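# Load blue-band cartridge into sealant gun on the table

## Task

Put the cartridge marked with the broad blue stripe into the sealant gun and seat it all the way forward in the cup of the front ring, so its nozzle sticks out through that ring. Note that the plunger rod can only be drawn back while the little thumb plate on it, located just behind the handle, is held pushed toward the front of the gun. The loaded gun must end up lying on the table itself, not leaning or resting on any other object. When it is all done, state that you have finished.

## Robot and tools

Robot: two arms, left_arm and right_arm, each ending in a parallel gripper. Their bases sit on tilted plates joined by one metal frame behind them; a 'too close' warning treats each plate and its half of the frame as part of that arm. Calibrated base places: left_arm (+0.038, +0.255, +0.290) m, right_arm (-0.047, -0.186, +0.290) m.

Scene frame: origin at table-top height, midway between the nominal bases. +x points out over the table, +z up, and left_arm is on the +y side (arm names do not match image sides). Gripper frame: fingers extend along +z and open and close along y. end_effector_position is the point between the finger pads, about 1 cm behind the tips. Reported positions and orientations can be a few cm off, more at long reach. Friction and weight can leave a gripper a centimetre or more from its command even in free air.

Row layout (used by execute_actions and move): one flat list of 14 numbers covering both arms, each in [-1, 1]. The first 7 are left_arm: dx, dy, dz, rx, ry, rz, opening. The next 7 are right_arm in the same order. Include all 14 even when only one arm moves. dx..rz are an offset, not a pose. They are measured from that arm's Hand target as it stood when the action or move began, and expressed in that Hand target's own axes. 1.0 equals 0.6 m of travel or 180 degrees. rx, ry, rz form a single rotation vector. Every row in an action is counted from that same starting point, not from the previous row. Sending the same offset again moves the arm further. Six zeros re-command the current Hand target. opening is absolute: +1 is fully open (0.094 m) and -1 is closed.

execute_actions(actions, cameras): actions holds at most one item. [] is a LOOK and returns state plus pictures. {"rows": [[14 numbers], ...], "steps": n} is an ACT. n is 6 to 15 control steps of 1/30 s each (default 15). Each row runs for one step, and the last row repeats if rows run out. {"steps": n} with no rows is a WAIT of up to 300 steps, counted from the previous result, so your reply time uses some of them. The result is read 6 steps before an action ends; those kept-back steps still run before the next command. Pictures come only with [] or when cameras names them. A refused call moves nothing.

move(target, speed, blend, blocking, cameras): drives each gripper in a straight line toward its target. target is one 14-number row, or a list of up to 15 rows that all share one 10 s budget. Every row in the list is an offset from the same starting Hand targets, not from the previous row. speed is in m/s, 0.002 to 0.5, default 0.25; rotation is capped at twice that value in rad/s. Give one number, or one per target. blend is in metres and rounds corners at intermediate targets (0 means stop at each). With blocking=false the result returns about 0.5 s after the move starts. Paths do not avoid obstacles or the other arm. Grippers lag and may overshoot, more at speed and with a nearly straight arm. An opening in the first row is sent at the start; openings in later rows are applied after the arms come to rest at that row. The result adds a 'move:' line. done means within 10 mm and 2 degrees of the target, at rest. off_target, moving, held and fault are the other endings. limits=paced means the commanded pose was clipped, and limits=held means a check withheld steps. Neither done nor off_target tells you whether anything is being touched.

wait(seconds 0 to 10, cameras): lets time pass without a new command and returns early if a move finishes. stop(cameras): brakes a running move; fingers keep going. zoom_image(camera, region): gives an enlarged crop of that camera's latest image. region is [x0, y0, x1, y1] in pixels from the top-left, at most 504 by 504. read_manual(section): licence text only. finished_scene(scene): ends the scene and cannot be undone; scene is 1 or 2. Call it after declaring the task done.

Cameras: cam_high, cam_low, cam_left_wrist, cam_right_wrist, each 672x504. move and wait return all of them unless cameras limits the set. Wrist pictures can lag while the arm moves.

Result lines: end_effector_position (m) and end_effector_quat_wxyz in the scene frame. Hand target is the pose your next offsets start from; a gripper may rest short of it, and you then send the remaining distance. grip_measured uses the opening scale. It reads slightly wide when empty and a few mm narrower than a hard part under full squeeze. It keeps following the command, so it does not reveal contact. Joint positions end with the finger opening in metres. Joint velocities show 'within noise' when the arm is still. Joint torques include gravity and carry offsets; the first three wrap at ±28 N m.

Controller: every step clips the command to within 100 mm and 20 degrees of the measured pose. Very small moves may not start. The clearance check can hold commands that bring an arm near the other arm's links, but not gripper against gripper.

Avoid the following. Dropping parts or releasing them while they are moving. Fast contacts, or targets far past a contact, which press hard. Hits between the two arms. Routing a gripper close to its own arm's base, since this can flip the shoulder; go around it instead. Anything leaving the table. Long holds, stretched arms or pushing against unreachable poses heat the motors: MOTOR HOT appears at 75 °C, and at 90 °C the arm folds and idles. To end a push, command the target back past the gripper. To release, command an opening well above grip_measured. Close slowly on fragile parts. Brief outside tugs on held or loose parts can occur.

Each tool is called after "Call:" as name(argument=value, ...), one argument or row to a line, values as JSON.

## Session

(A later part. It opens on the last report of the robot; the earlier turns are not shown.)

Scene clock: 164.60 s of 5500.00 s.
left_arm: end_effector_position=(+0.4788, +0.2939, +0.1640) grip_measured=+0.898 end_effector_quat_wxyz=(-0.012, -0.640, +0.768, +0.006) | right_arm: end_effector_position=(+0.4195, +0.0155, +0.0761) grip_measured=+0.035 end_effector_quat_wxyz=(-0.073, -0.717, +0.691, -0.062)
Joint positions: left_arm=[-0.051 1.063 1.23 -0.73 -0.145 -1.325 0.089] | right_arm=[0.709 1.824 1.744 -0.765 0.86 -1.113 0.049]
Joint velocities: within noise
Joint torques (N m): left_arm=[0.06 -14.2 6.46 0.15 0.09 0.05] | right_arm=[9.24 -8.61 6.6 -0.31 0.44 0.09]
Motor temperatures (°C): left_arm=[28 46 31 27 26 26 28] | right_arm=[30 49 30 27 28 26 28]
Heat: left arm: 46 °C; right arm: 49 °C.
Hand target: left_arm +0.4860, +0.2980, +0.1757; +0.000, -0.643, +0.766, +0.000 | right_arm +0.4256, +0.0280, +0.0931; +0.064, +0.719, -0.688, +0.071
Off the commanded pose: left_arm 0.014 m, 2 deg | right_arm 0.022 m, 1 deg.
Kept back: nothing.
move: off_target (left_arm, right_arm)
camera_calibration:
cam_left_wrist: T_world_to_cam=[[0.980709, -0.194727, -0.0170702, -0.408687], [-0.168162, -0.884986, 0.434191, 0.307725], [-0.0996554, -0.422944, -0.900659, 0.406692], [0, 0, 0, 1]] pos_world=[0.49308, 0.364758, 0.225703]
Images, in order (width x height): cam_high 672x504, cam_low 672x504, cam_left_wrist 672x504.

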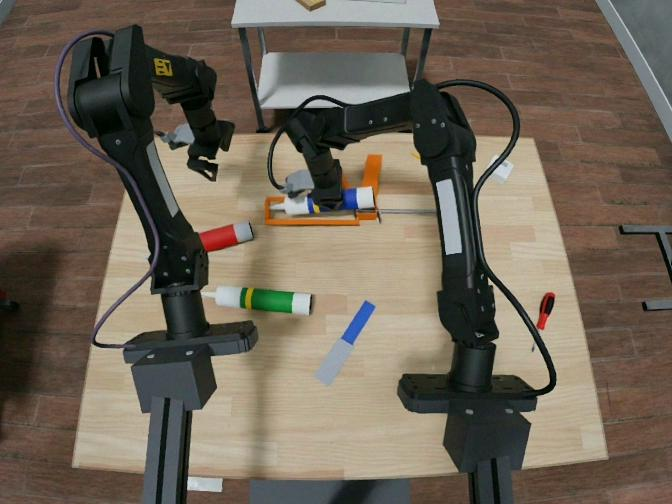

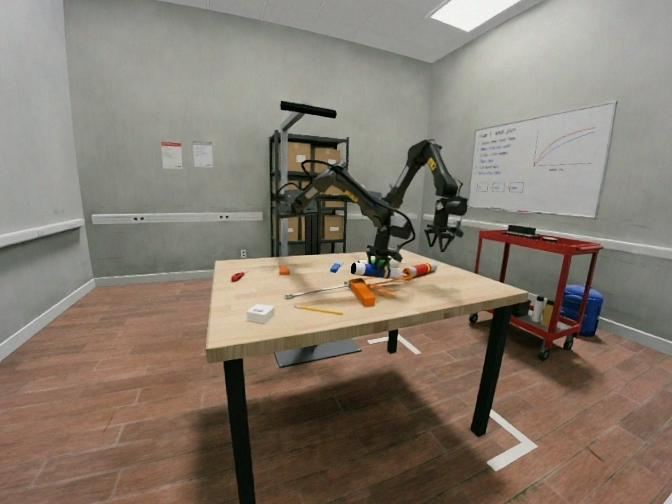

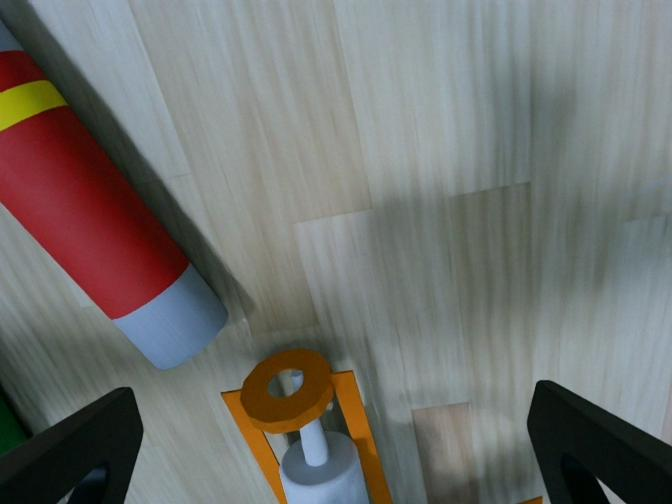

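Call:
move(
  target=[0,0,0,0,0,0,0.9,-0.0133,0.004,-0.001,0.0007,0,-0.0038,-0.3],
  speed=0.04,
  cameras=["cam_high","cam_low","cam_left_wrist"],
)

Call:
zoom_image(
  camera="cam_high",
  region=[250, 150, 450, 250],
)

Call:
zoom_image(
  camera="cam_left_wrist",
  region=[220, 304, 520, 504],
)

Call:
zoom_image(
  camera="cam_low",
  region=[330, 240, 450, 310],
)

Scene clock: 166.17 s of 5500.00 s.
left_arm: end_effector_position=(+0.4788, +0.2939, +0.1640) grip_measured=+0.898 end_effector_quat_wxyz=(-0.012, -0.640, +0.768, +0.006) | right_arm: end_effector_position=(+0.4165, +0.0219, +0.0744) grip_measured=+0.035 end_effector_quat_wxyz=(+0.075, +0.720, -0.687, +0.063)
Joint positions: left_arm=[-0.051 1.063 1.23 -0.73 -0.145 -1.323 0.089] | right_arm=[0.722 1.846 1.758 -0.773 0.872 -1.105 0.049]
Joint velocities: within noise
Joint torques (N m): left_arm=[0.06 -14.19 6.45 0.16 0.09 0.06] | right_arm=[9.55 -8.59 6.53 -0.36 0.45 0.09]
Motor temperatures (°C): left_arm=[28 46 31 27 26 26 28] | right_arm=[31 49 30 27 28 26 28]
Heat: left arm: 46 °C; right arm: 49 °C.
Hand target: left_arm +0.4860, +0.2980, +0.1757; +0.000, -0.643, +0.766, +0.000 | right_arm +0.4227, +0.0358, +0.0919; +0.064, +0.723, -0.684, +0.071
Off the commanded pose: left_arm 0.014 m, 2 deg | right_arm 0.023 m, 2 deg.
Kept back: nothing.
move: off_target (left_arm, right_arm)
camera_calibration:
cam_left_wrist: T_world_to_cam=[[0.980409, -0.196231, -0.0170533, -0.408104], [-0.169523, -0.884709, 0.434226, 0.30829], [-0.100296, -0.422828, -0.900643, 0.406961], [0, 0, 0, 1]] pos_world=[0.493188, 0.364739, 0.2257]
Images, in order (width x height): cam_high 672x504, cam_low 672x504, cam_left_wrist 672x504.

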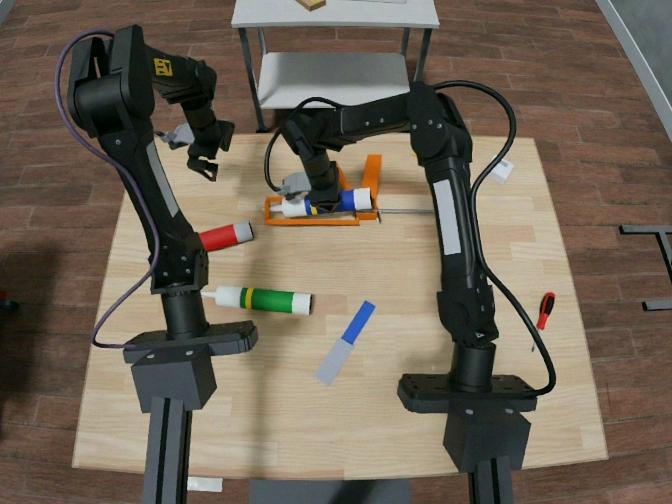

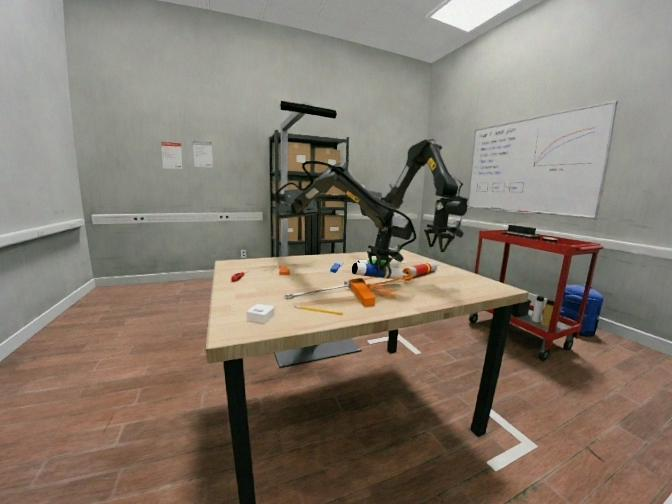

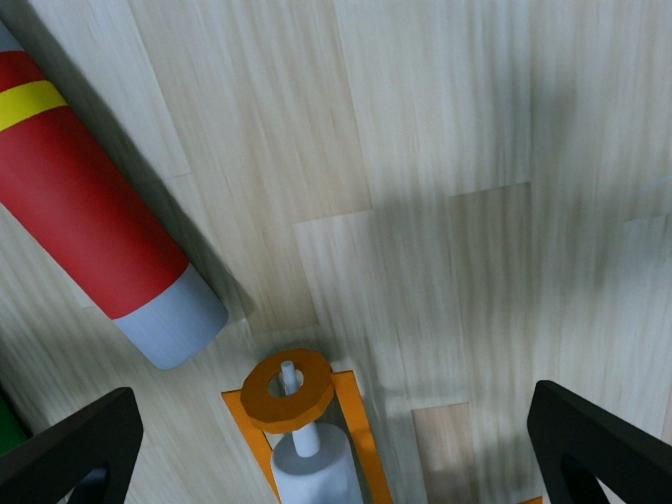

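Scaled by 2.520 from the camera's 672x504 image, which has a finer 960x720 frame.

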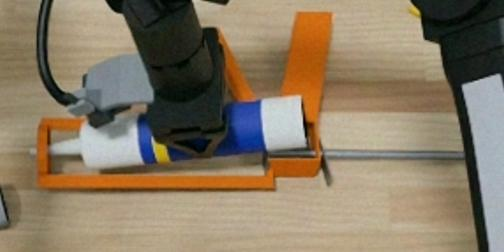

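Scaled by 1.680 from the camera's 672x504 image, which has a finer 960x720 frame.

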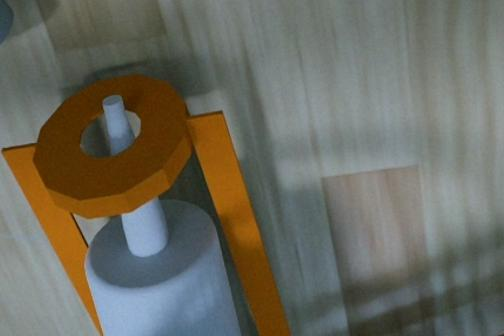

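Scaled by 4.200 from the camera's 672x504 image, which has a finer 960x720 frame.

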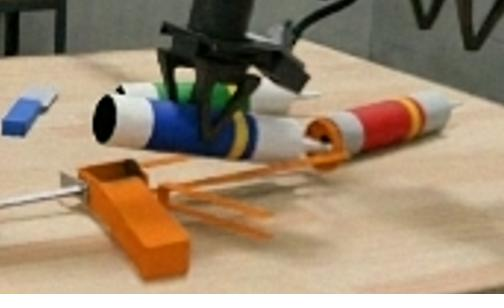

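Call:
move(
  target=[0,0,0,0,0,0,0.9,-0.0203,0.001,0.0,0,0,0,-0.3],
  speed=0.04,
  cameras=["cam_high","cam_low","cam_left_wrist"],
)

Call:
zoom_image(
  camera="cam_high",
  region=[250, 150, 450, 250],
)

Call:
zoom_image(
  camera="cam_left_wrist",
  region=[220, 304, 520, 504],
)

Call:
zoom_image(
  camera="cam_low",
  region=[330, 240, 450, 310],
)

Scene clock: 167.50 s of 5500.00 s.
left_arm: end_effector_position=(+0.4788, +0.2939, +0.1640) grip_measured=+0.898 end_effector_quat_wxyz=(-0.012, -0.640, +0.768, +0.006) | right_arm: end_effector_position=(+0.4162, +0.0336, +0.0712) grip_measured=+0.035 end_effector_quat_wxyz=(-0.074, -0.719, +0.688, -0.063)
Joint positions: left_arm=[-0.051 1.063 1.23 -0.73 -0.145 -1.323 0.089] | right_arm=[0.737 1.888 1.803 -0.788 0.881 -1.085 0.049]
Joint velocities: within noise
Joint torques (N m): left_arm=[0.06 -14.2 6.46 0.16 0.09 0.05] | right_arm=[9.95 -8.61 6.58 -0.35 0.45 0.1]
Motor temperatures (°C): left_arm=[28 47 31 27 26 26 28] | right_arm=[31 48 30 27 28 26 28]
Heat: left arm: 47 °C; right arm: 48 °C.
Hand target: left_arm +0.4860, +0.2980, +0.1757; +0.000, -0.643, +0.766, +0.000 | right_arm +0.4214, +0.0477, +0.0897; +0.064, +0.723, -0.684, +0.071
Off the commanded pose: left_arm 0.014 m, 2 deg | right_arm 0.024 m, 2 deg.
Kept back: nothing.
move: off_target (left_arm, right_arm)
camera_calibration:
cam_left_wrist: T_world_to_cam=[[0.980409, -0.196231, -0.0170533, -0.408104], [-0.169523, -0.884709, 0.434226, 0.30829], [-0.100296, -0.422828, -0.900643, 0.406961], [0, 0, 0, 1]] pos_world=[0.493188, 0.364739, 0.2257]
Images, in order (width x height): cam_high 672x504, cam_low 672x504, cam_left_wrist 672x504.

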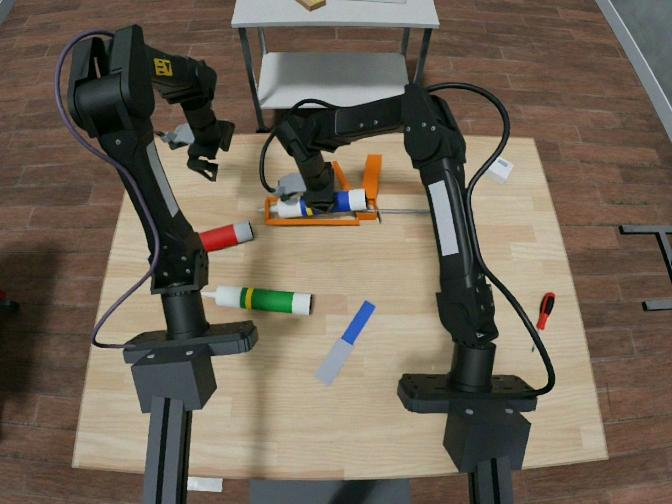

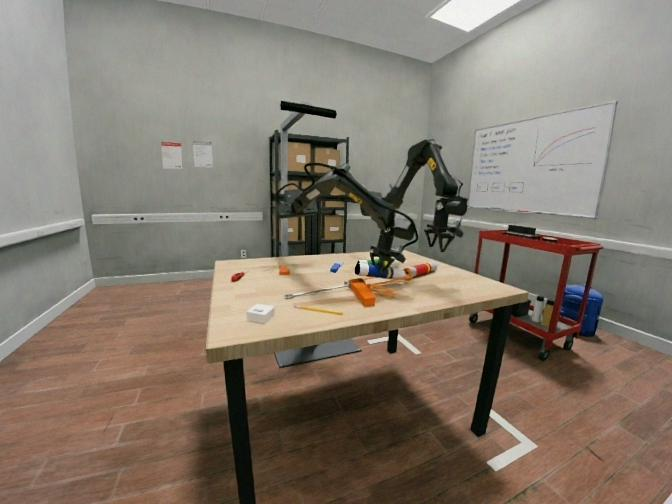

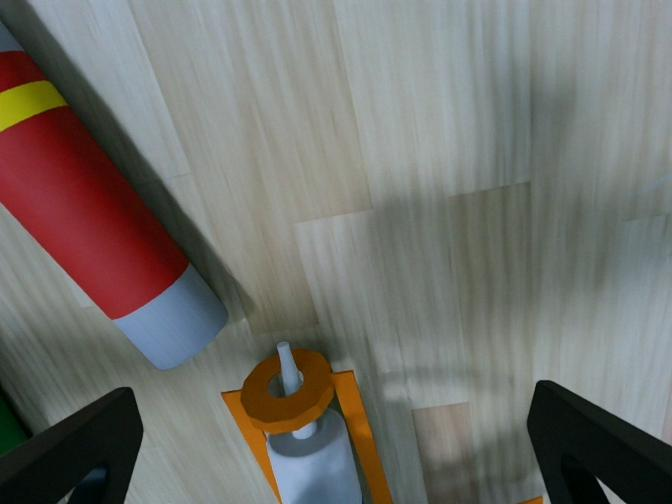

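Scaled by 2.520 from the camera's 672x504 image, which has a finer 960x720 frame.

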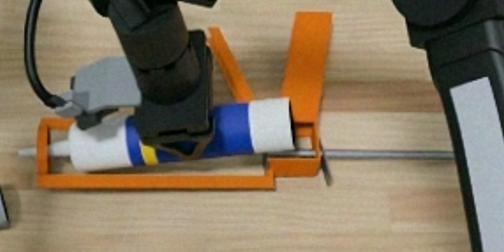

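Scaled by 1.680 from the camera's 672x504 image, which has a finer 960x720 frame.

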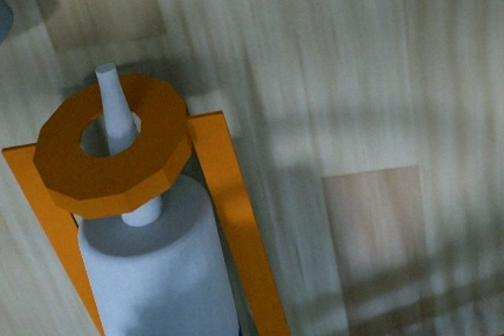

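Scaled by 4.200 from the camera's 672x504 image, which has a finer 960x720 frame.

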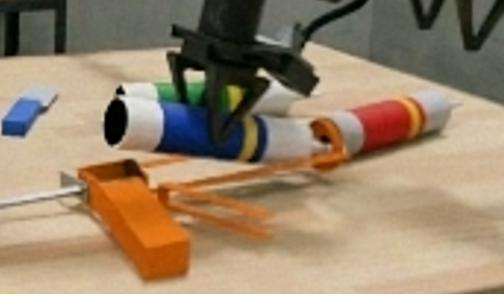

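Call:
move(
  target=[0,0,0,0,0,0,0.9,-0.0203,0.0057,0.0015,0,0,0,-0.3],
  speed=0.04,
  cameras=["cam_high","cam_low","cam_left_wrist"],
)

Call:
zoom_image(
  camera="cam_high",
  region=[250, 150, 450, 250],
)

Call:
zoom_image(
  camera="cam_left_wrist",
  region=[220, 304, 520, 504],
)

Call:
zoom_image(
  camera="cam_low",
  region=[330, 240, 450, 310],
)

Scene clock: 169.03 s of 5500.00 s.
left_arm: end_effector_position=(+0.4788, +0.2939, +0.1640) grip_measured=+0.898 end_effector_quat_wxyz=(-0.012, -0.640, +0.768, +0.006) | right_arm: end_effector_position=(+0.4126, +0.0447, +0.0676) grip_measured=+0.035 end_effector_quat_wxyz=(-0.075, -0.719, +0.688, -0.063)
Joint positions: left_arm=[-0.051 1.063 1.23 -0.73 -0.145 -1.323 0.089] | right_arm=[0.753 1.925 1.834 -0.798 0.891 -1.065 0.049]
Joint velocities: within noise
Joint torques (N m): left_arm=[0.06 -14.2 6.46 0.15 0.09 0.05] | right_arm=[10.29 -8.55 6.39 -0.38 0.49 0.1]
Motor temperatures (°C): left_arm=[28 47 31 27 26 26 28] | right_arm=[31 48 30 27 28 26 28]
Heat: left arm: 47 °C; right arm: 48 °C.
Hand target: left_arm +0.4860, +0.2980, +0.1757; +0.000, -0.643, +0.766, +0.000 | right_arm +0.4175, +0.0593, +0.0865; +0.064, +0.723, -0.684, +0.071
Off the commanded pose: left_arm 0.014 m, 2 deg | right_arm 0.024 m, 2 deg.
Kept back: nothing.
move: off_target (left_arm, right_arm)
camera_calibration:
cam_left_wrist: T_world_to_cam=[[0.980409, -0.196231, -0.0170533, -0.408104], [-0.169523, -0.884709, 0.434226, 0.30829], [-0.100296, -0.422828, -0.900643, 0.406961], [0, 0, 0, 1]] pos_world=[0.493188, 0.364739, 0.2257]
Images, in order (width x height): cam_high 672x504, cam_low 672x504, cam_left_wrist 672x504.

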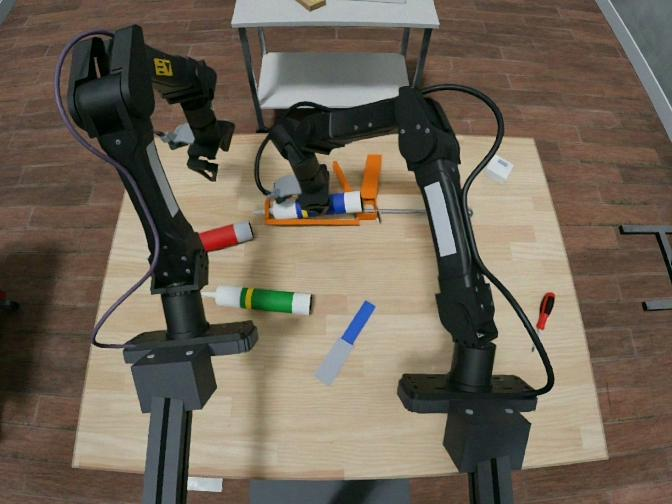

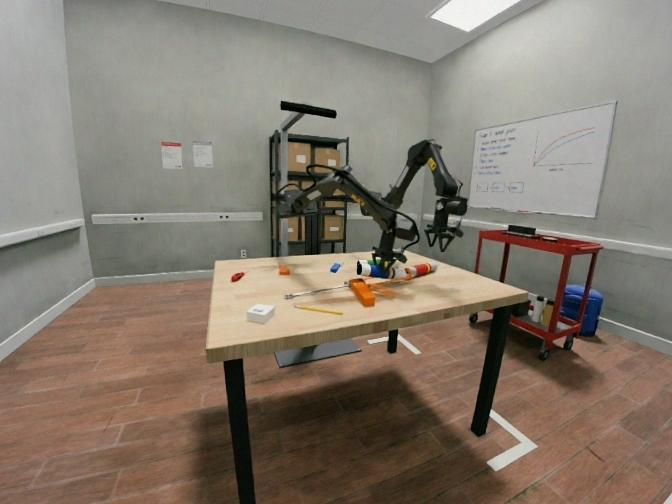

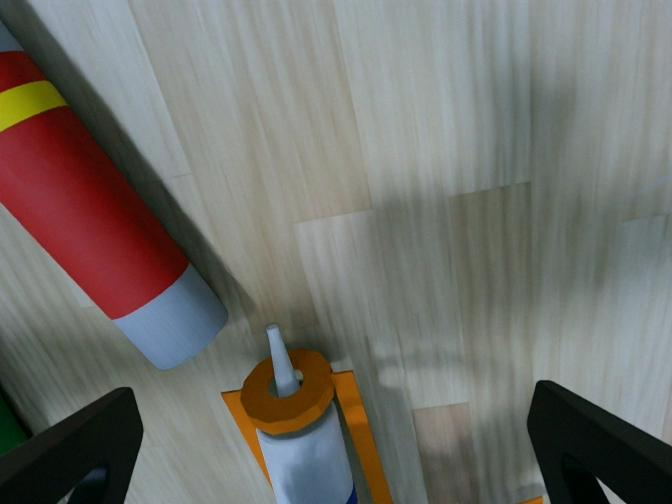

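Scaled by 2.520 from the camera's 672x504 image, which has a finer 960x720 frame.

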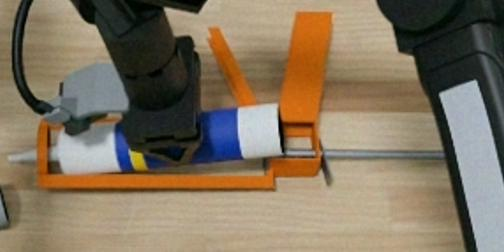

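Scaled by 1.680 from the camera's 672x504 image, which has a finer 960x720 frame.

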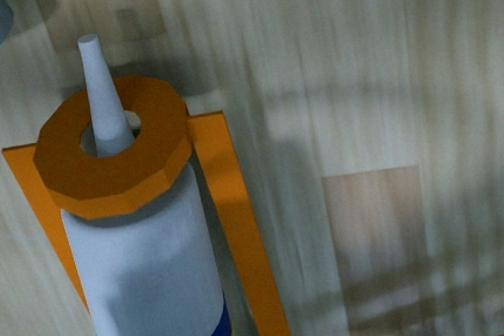

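Scaled by 4.200 from the camera's 672x504 image, which has a finer 960x720 frame.

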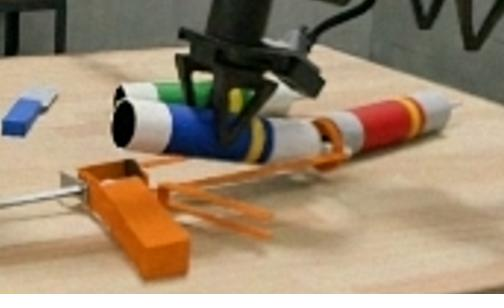

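Call:
move(
  target=[0,0,0,0,0,0,0.9,-0.018,-0.006,0.0083,0,-0.0222,0,-0.3],
  speed=0.04,
  cameras=["cam_high","cam_low","cam_left_wrist"],
)

Call:
zoom_image(
  camera="cam_high",
  region=[250, 150, 450, 250],
)

Call:
zoom_image(
  camera="cam_left_wrist",
  region=[220, 304, 520, 504],
)

Call:
zoom_image(
  camera="cam_low",
  region=[330, 240, 450, 310],
)

Scene clock: 170.97 s of 5500.00 s.
left_arm: end_effector_position=(+0.4788, +0.2939, +0.1640) grip_measured=+0.898 end_effector_quat_wxyz=(-0.012, -0.640, +0.768, +0.006) | right_arm: end_effector_position=(+0.4155, +0.0502, +0.0667) grip_measured=+0.035 end_effector_quat_wxyz=(+0.063, +0.717, -0.692, +0.056)
Joint positions: left_arm=[-0.051 1.063 1.23 -0.73 -0.145 -1.323 0.089] | right_arm=[0.753 1.925 1.835 -0.772 0.871 -1.079 0.049]
Joint velocities: within noise
Joint torques (N m): left_arm=[0.05 -14.2 6.45 0.15 0.09 0.05] | right_arm=[9.09 -8.91 5.41 0.09 0.01 -0.15]
Motor temperatures (°C): left_arm=[28 47 31 27 26 26 28] | right_arm=[31 48 31 27 28 26 28]
Heat: left arm: 47 °C; right arm: 48 °C.
Hand target: left_arm +0.4860, +0.2980, +0.1757; +0.000, -0.643, +0.766, +0.000 | right_arm +0.4205, +0.0691, +0.0796; +0.040, +0.725, -0.686, +0.046
Off the commanded pose: left_arm 0.014 m, 2 deg | right_arm 0.023 m, 3 deg.
Kept back: nothing.
move: off_target (left_arm, right_arm)
camera_calibration:
cam_left_wrist: T_world_to_cam=[[0.980409, -0.196231, -0.0170533, -0.408104], [-0.169523, -0.884709, 0.434226, 0.30829], [-0.100296, -0.422828, -0.900643, 0.406961], [0, 0, 0, 1]] pos_world=[0.493188, 0.364739, 0.2257]
Images, in order (width x height): cam_high 672x504, cam_low 672x504, cam_left_wrist 672x504.

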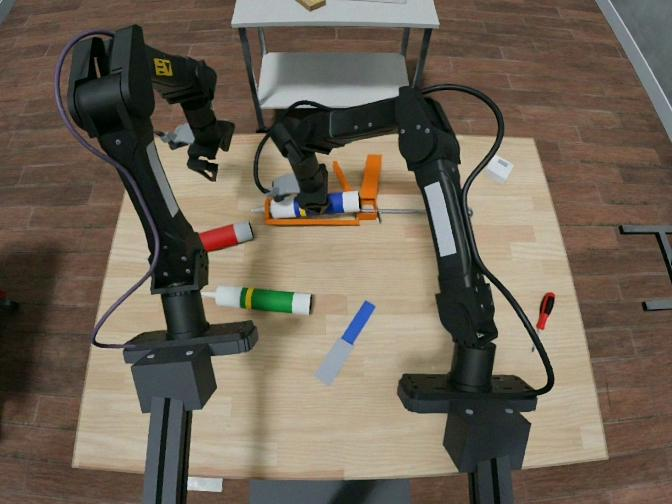

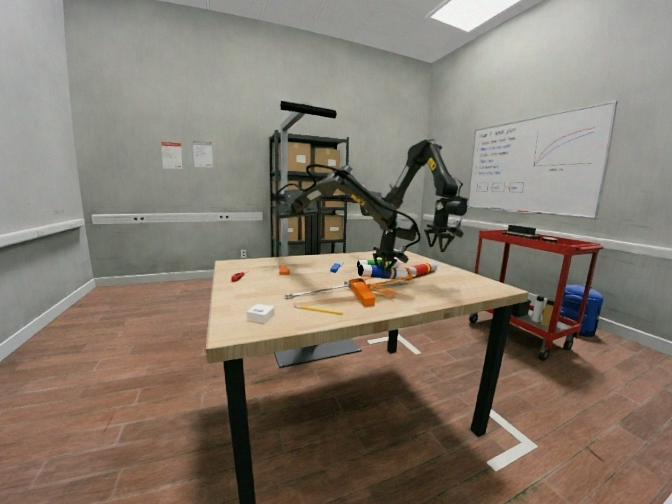

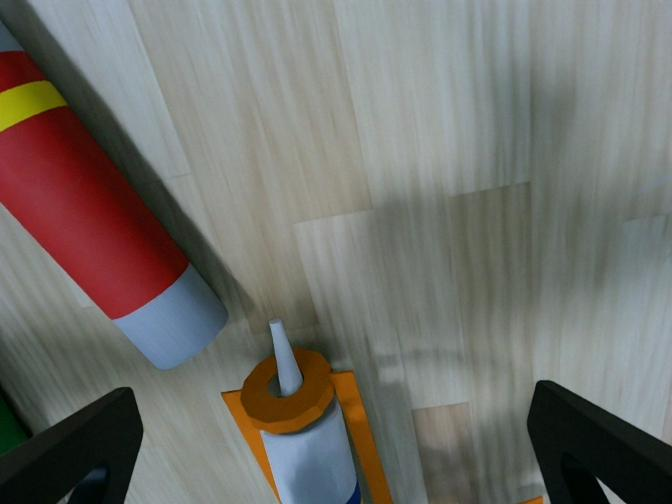

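Scaled by 2.520 from the camera's 672x504 image, which has a finer 960x720 frame.

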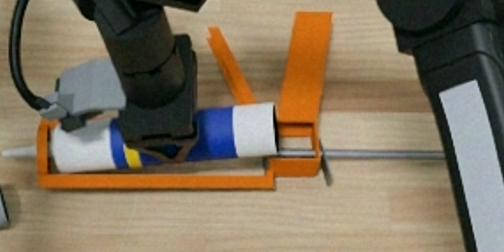

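Scaled by 1.680 from the camera's 672x504 image, which has a finer 960x720 frame.

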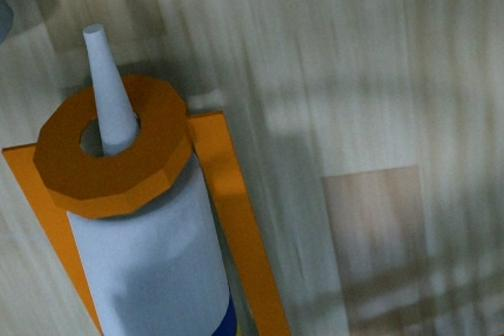

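Scaled by 4.200 from the camera's 672x504 image, which has a finer 960x720 frame.

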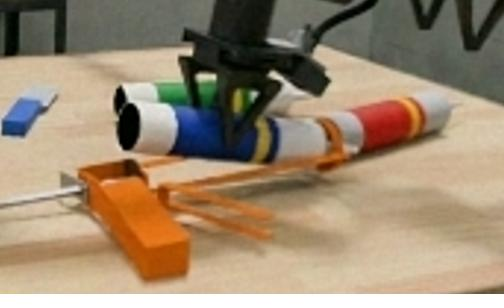

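Call:
move(
  target=[0,0,0,0,0,0,0.9,-0.0155,0.0027,0.0165,0.0005,-0.0111,-0.0044,-0.3],
  speed=0.04,
  cameras=["cam_high","cam_low","cam_left_wrist"],
)

Call:
zoom_image(
  camera="cam_high",
  region=[250, 150, 450, 250],
)

Call:
zoom_image(
  camera="cam_left_wrist",
  region=[220, 304, 520, 504],
)

Call:
zoom_image(
  camera="cam_low",
  region=[330, 240, 450, 310],
)

Scene clock: 172.47 s of 5500.00 s.
left_arm: end_effector_position=(+0.4788, +0.2939, +0.1640) grip_measured=+0.898 end_effector_quat_wxyz=(-0.012, -0.640, +0.768, +0.006) | right_arm: end_effector_position=(+0.4159, +0.0608, +0.0618) grip_measured=+0.035 end_effector_quat_wxyz=(+0.049, +0.728, -0.682, +0.043)
Joint positions: left_arm=[-0.051 1.063 1.23 -0.73 -0.145 -1.323 0.089] | right_arm=[0.753 1.937 1.835 -0.727 0.839 -1.133 0.049]
Joint velocities: within noise
Joint torques (N m): left_arm=[0.06 -14.2 6.46 0.15 0.09 0.06] | right_arm=[8.08 -8.75 4.18 0.2 -0.1 -0.15]
Motor temperatures (°C): left_arm=[28 47 31 27 26 26 28] | right_arm=[31 48 31 27 28 26 28]
Heat: left arm: 47 °C; right arm: 48 °C.
Hand target: left_arm +0.4860, +0.2980, +0.1757; +0.000, -0.643, +0.766, +0.000 | right_arm +0.4185, +0.0771, +0.0686; +0.028, +0.731, -0.681, +0.034
Off the commanded pose: left_arm 0.014 m, 2 deg | right_arm 0.018 m, 3 deg.
Kept back: nothing.
move: off_target (left_arm, right_arm)
camera_calibration:
cam_left_wrist: T_world_to_cam=[[0.980409, -0.196231, -0.0170533, -0.408104], [-0.169523, -0.884709, 0.434226, 0.30829], [-0.100296, -0.422828, -0.900643, 0.406961], [0, 0, 0, 1]] pos_world=[0.493188, 0.364739, 0.2257]
Images, in order (width x height): cam_high 672x504, cam_low 672x504, cam_left_wrist 672x504.

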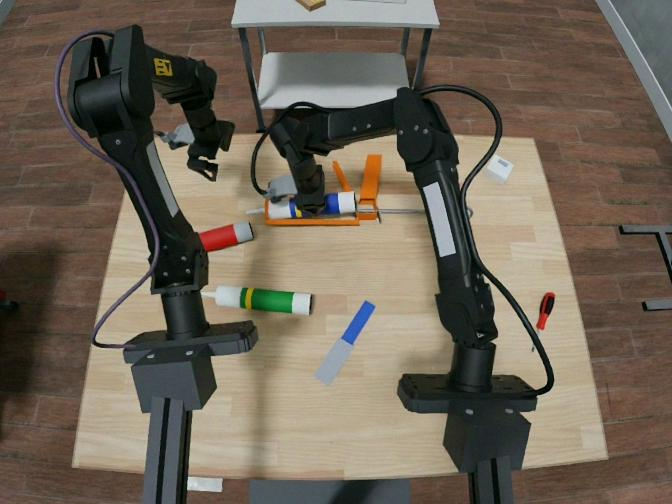

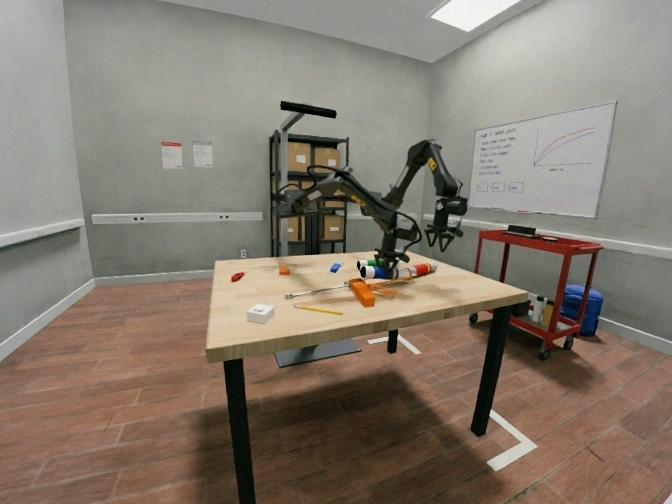

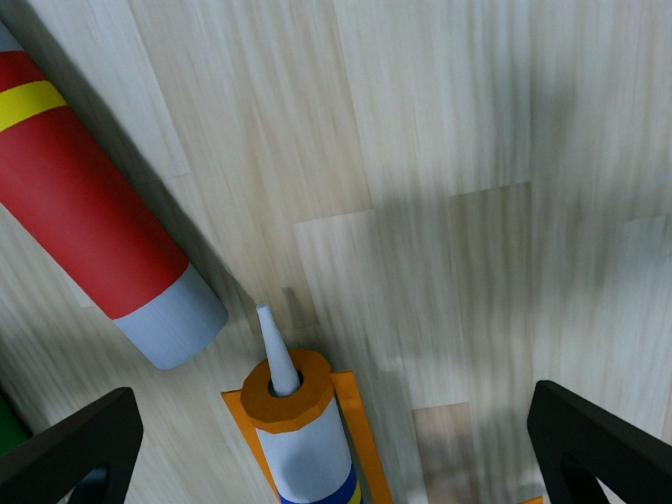

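Scaled by 2.520 from the camera's 672x504 image, which has a finer 960x720 frame.

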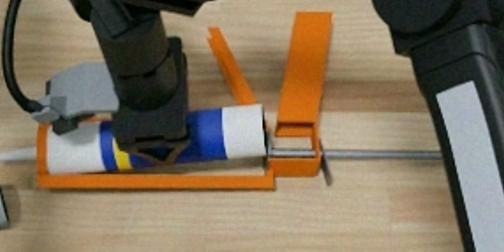

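Scaled by 1.680 from the camera's 672x504 image, which has a finer 960x720 frame.

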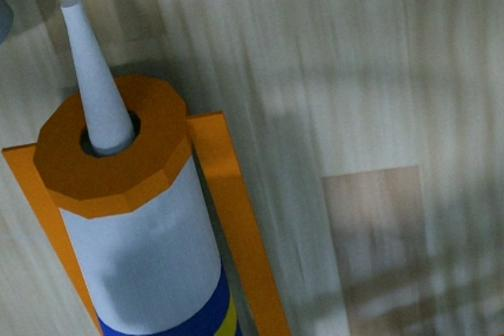

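Scaled by 4.200 from the camera's 672x504 image, which has a finer 960x720 frame.

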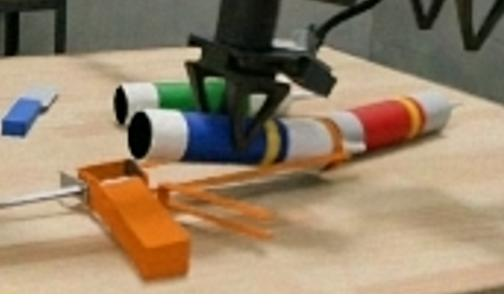

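Call:
move(
  target=[0,0,0,0,0,0,0.9,-0.0083,-0.0005,0.0178,-0.0005,-0.0222,0.0055,-0.3],
  speed=0.04,
  cameras=["cam_high","cam_low","cam_left_wrist"],
)

Call:
zoom_image(
  camera="cam_high",
  region=[250, 150, 450, 250],
)

Call:
zoom_image(
  camera="cam_left_wrist",
  region=[220, 304, 520, 504],
)

Call:
zoom_image(
  camera="cam_low",
  region=[330, 240, 450, 310],
)

Scene clock: 174.23 s of 5500.00 s.
left_arm: end_effector_position=(+0.4788, +0.2939, +0.1640) grip_measured=+0.898 end_effector_quat_wxyz=(-0.012, -0.640, +0.768, +0.006) | right_arm: end_effector_position=(+0.4141, +0.0655, +0.0496) grip_measured=+0.035 end_effector_quat_wxyz=(+0.033, +0.725, -0.688, +0.027)
Joint positions: left_arm=[-0.051 1.063 1.23 -0.73 -0.145 -1.323 0.089] | right_arm=[0.73 1.937 1.8 -0.647 0.782 -1.163 0.049]
Joint velocities: within noise
Joint torques (N m): left_arm=[0.06 -14.2 6.45 0.15 0.1 0.05] | right_arm=[7.3 -9.89 3.37 0.34 -0.28 -0.14]
Motor temperatures (°C): left_arm=[28 47 31 27 26 26 28] | right_arm=[31 48 30 27 28 26 28]
Heat: left arm: 47 °C; right arm: 48 °C.
Hand target: left_arm +0.4860, +0.2980, +0.1757; +0.000, -0.643, +0.766, +0.000 | right_arm +0.4185, +0.0811, +0.0575; +0.005, +0.726, -0.688, +0.008
Off the commanded pose: left_arm 0.014 m, 2 deg | right_arm 0.018 m, 4 deg.
Kept back: nothing.
move: off_target (left_arm, right_arm)
camera_calibration:
cam_left_wrist: T_world_to_cam=[[0.980409, -0.196231, -0.0170533, -0.408104], [-0.169523, -0.884709, 0.434226, 0.30829], [-0.100296, -0.422828, -0.900643, 0.406961], [0, 0, 0, 1]] pos_world=[0.493188, 0.364739, 0.2257]
Images, in order (width x height): cam_high 672x504, cam_low 672x504, cam_left_wrist 672x504.

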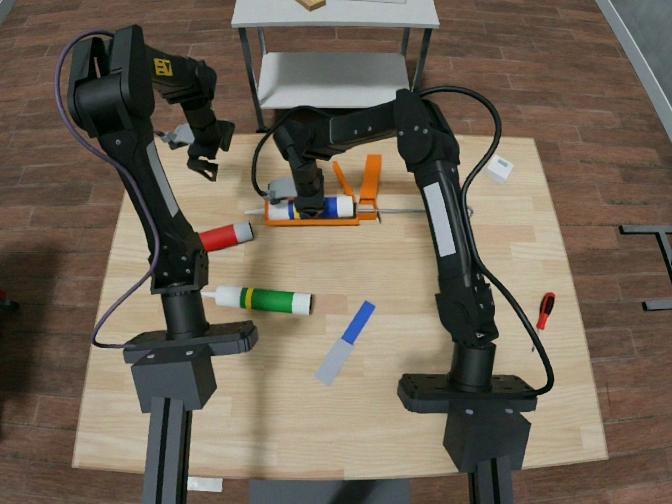

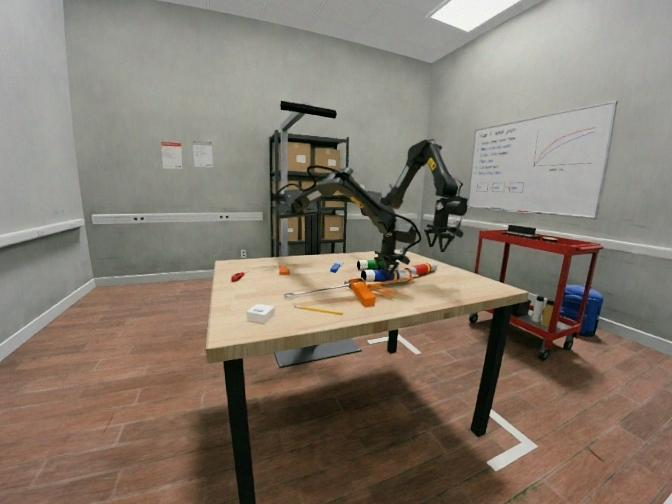

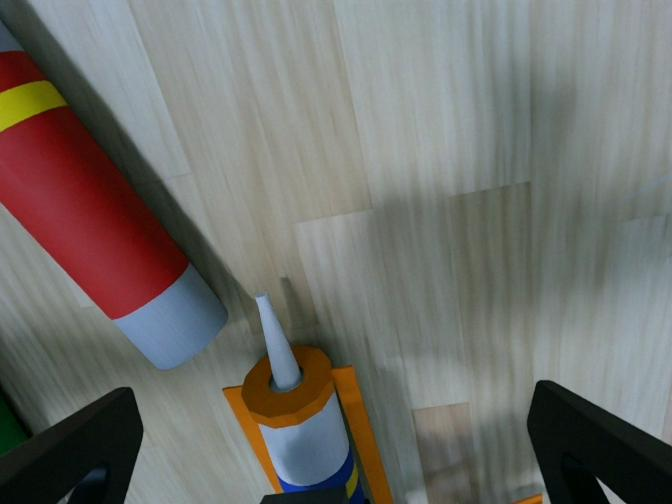

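Scaled by 2.520 from the camera's 672x504 image, which has a finer 960x720 frame.

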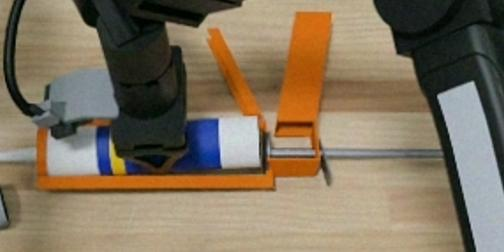

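Scaled by 1.680 from the camera's 672x504 image, which has a finer 960x720 frame.

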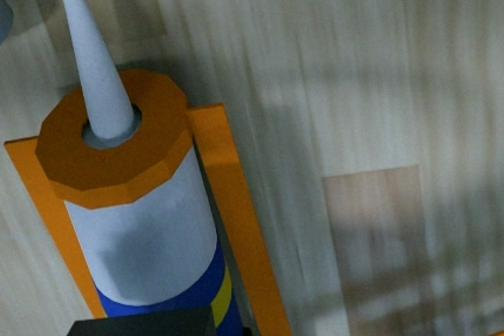

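Scaled by 4.200 from the camera's 672x504 image, which has a finer 960x720 frame.

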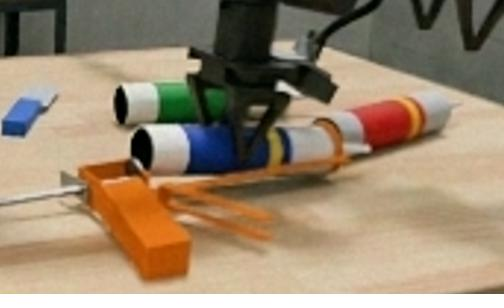

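Call:
move(
  target=[0,0,0,0,0,0,0.9,0,0,0.0183,0,-0.019,0,-0.3],
  speed=0.04,
  cameras=["cam_high","cam_low","cam_left_wrist"],
)

Call:
zoom_image(
  camera="cam_high",
  region=[250, 150, 450, 250],
)

Call:
zoom_image(
  camera="cam_left_wrist",
  region=[220, 304, 520, 504],
)

Call:
zoom_image(
  camera="cam_low",
  region=[330, 240, 450, 310],
)

Scene clock: 175.80 s of 5500.00 s.
left_arm: end_effector_position=(+0.4788, +0.2939, +0.1640) grip_measured=+0.898 end_effector_quat_wxyz=(-0.012, -0.640, +0.768, +0.006) | right_arm: end_effector_position=(+0.4109, +0.0671, +0.0381) grip_measured=+0.035 end_effector_quat_wxyz=(+0.022, +0.728, -0.685, +0.013)
Joint positions: left_arm=[-0.051 1.063 1.23 -0.73 -0.145 -1.323 0.089] | right_arm=[0.707 1.937 1.766 -0.584 0.731 -1.205 0.049]
Joint velocities: within noise
Joint torques (N m): left_arm=[0.06 -14.2 6.46 0.15 0.09 0.05] | right_arm=[6.22 -11.12 2.45 0.53 -0.6 -0.24]
Motor temperatures (°C): left_arm=[28 47 31 27 26 26 28] | right_arm=[31 48 30 27 28 26 28]
Heat: left arm: 47 °C; right arm: 48 °C.
Hand target: left_arm +0.4860, +0.2980, +0.1757; +0.000, -0.643, +0.766, +0.000 | right_arm +0.4187, +0.0808, +0.0465; -0.016, +0.725, -0.688, -0.014
Off the commanded pose: left_arm 0.014 m, 2 deg | right_arm 0.018 m, 5 deg.
Kept back: nothing.
move: off_target (left_arm, right_arm)
camera_calibration:
cam_left_wrist: T_world_to_cam=[[0.980409, -0.196231, -0.0170533, -0.408104], [-0.169523, -0.884709, 0.434226, 0.30829], [-0.100296, -0.422828, -0.900643, 0.406961], [0, 0, 0, 1]] pos_world=[0.493188, 0.364739, 0.2257]
Images, in order (width x height): cam_high 672x504, cam_low 672x504, cam_left_wrist 672x504.

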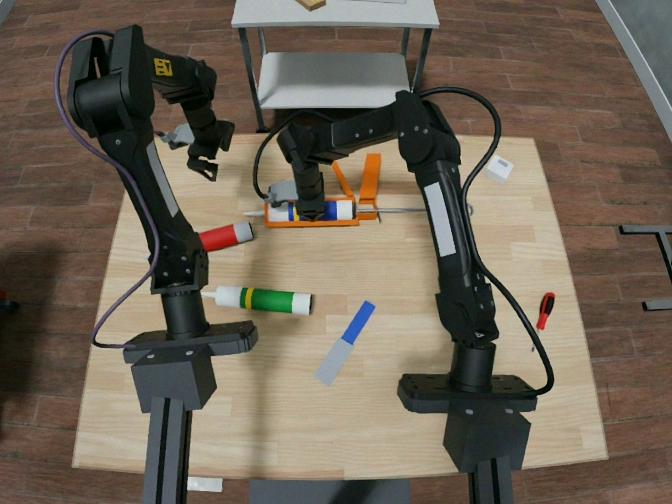

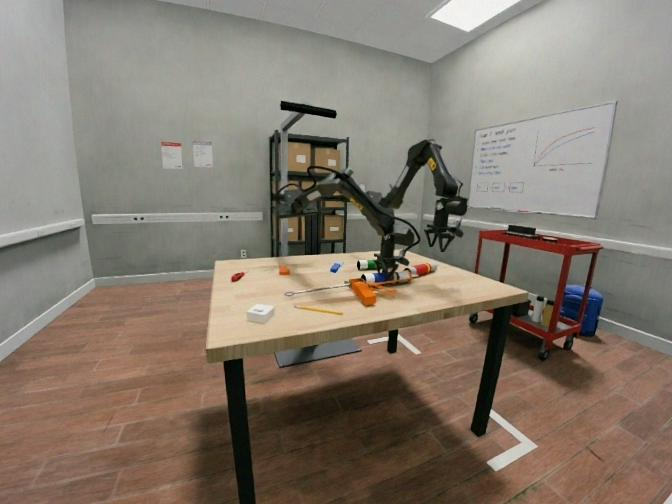

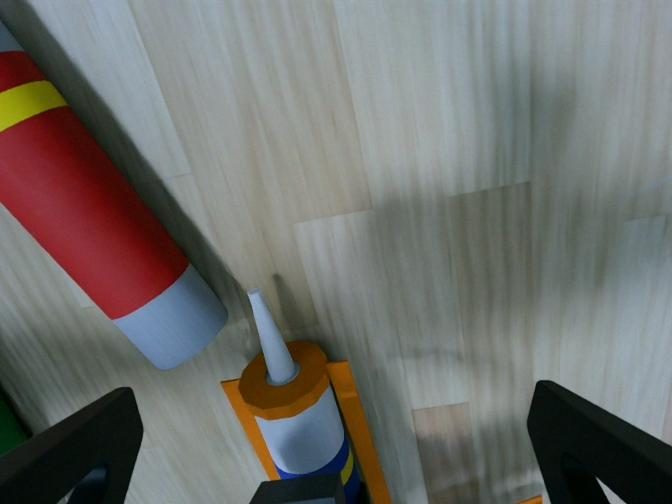

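Scaled by 2.520 from the camera's 672x504 image, which has a finer 960x720 frame.

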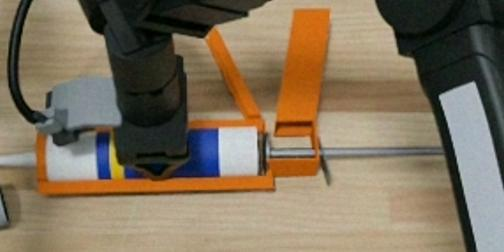

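Scaled by 1.680 from the camera's 672x504 image, which has a finer 960x720 frame.

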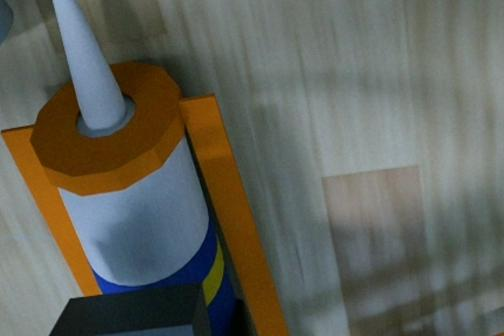

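Scaled by 4.200 from the camera's 672x504 image, which has a finer 960x720 frame.

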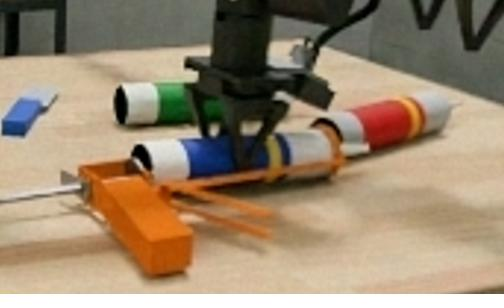

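Call:
move(
  target=[0,0,0,0,0,0,0.9,0,0,0.008,0,-0.018,0,-0.3],
  speed=0.04,
  cameras=["cam_high","cam_low","cam_left_wrist"],
)

Call:
zoom_image(
  camera="cam_high",
  region=[250, 170, 400, 240],
)

Call:
zoom_image(
  camera="cam_left_wrist",
  region=[220, 304, 520, 504],
)

Call:
zoom_image(
  camera="cam_low",
  region=[330, 240, 450, 310],
)

Scene clock: 177.23 s of 5500.00 s.
left_arm: end_effector_position=(+0.4788, +0.2939, +0.1640) grip_measured=+0.898 end_effector_quat_wxyz=(-0.012, -0.640, +0.768, +0.006) | right_arm: end_effector_position=(+0.4091, +0.0669, +0.0355) grip_measured=+0.035 end_effector_quat_wxyz=(+0.009, +0.731, -0.682, -0.009)
Joint positions: left_arm=[-0.051 1.063 1.23 -0.73 -0.145 -1.323 0.089] | right_arm=[0.688 1.912 1.728 -0.548 0.667 -1.237 0.049]
Joint velocities: within noise
Joint torques (N m): left_arm=[0.06 -14.19 6.46 0.15 0.09 0.05] | right_arm=[5.59 -10.89 2.35 0.71 -0.7 -0.25]
Motor temperatures (°C): left_arm=[28 47 31 27 26 26 28] | right_arm=[31 49 30 27 28 26 28]
Heat: left arm: 47 °C; right arm: 49 °C.
Hand target: left_arm +0.4860, +0.2980, +0.1757; +0.000, -0.643, +0.766, +0.000 | right_arm +0.4186, +0.0811, +0.0417; -0.035, +0.725, -0.687, -0.034
Off the commanded pose: left_arm 0.014 m, 2 deg | right_arm 0.018 m, 6 deg.
Kept back: nothing.
move: off_target (left_arm, right_arm)
camera_calibration:
cam_left_wrist: T_world_to_cam=[[0.980409, -0.196231, -0.0170533, -0.408104], [-0.169523, -0.884709, 0.434226, 0.30829], [-0.100296, -0.422828, -0.900643, 0.406961], [0, 0, 0, 1]] pos_world=[0.493188, 0.364739, 0.2257]
Images, in order (width x height): cam_high 672x504, cam_low 672x504, cam_left_wrist 672x504.

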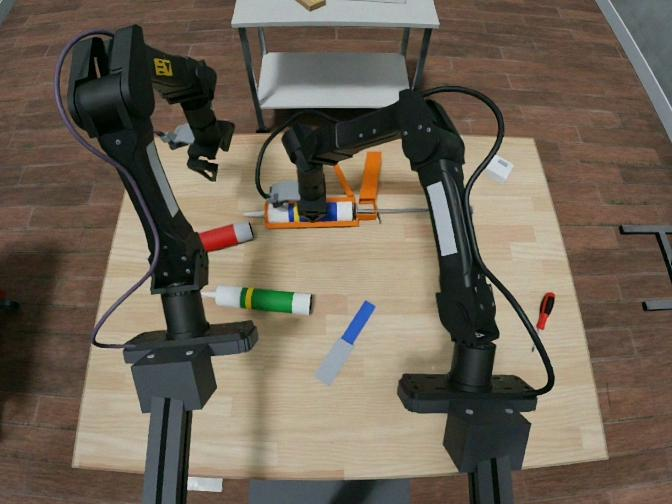

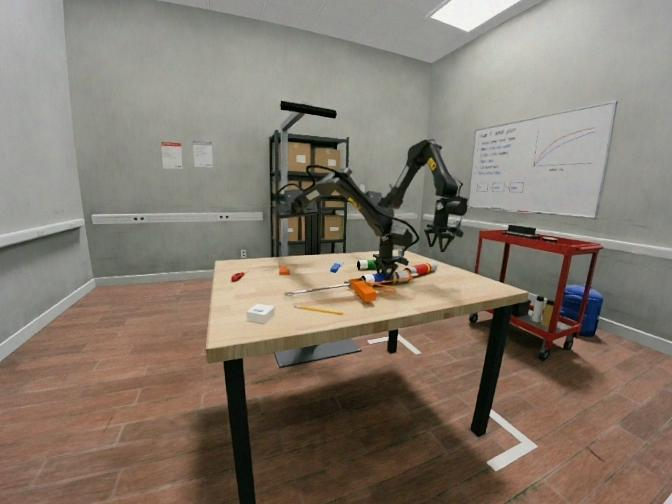

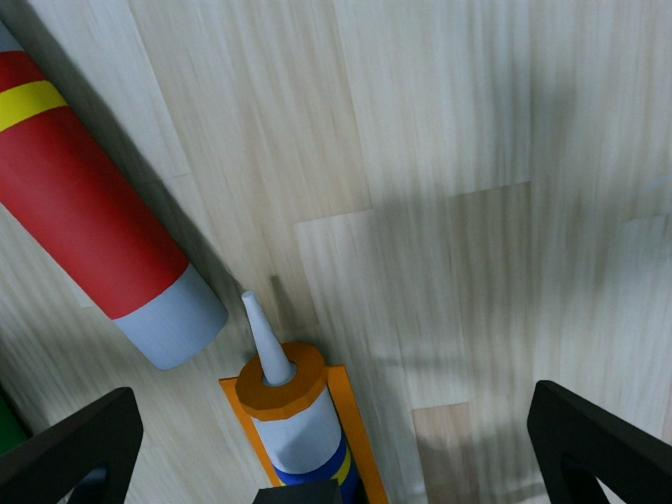

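Scaled by 3.360 from the camera's 672x504 image, which has a finer 960x720 frame.

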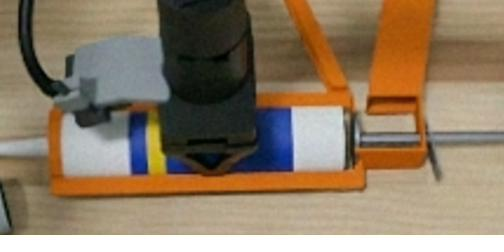

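Scaled by 1.680 from the camera's 672x504 image, which has a finer 960x720 frame.

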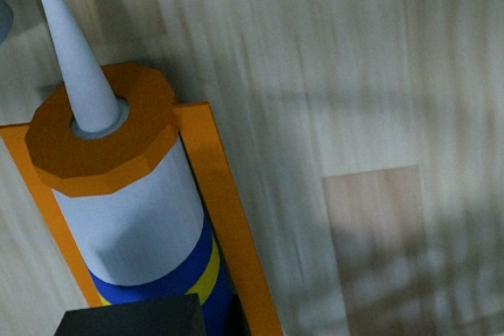

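Scaled by 4.200 from the camera's 672x504 image, which has a finer 960x720 frame.

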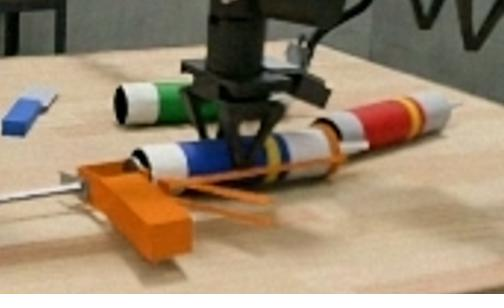

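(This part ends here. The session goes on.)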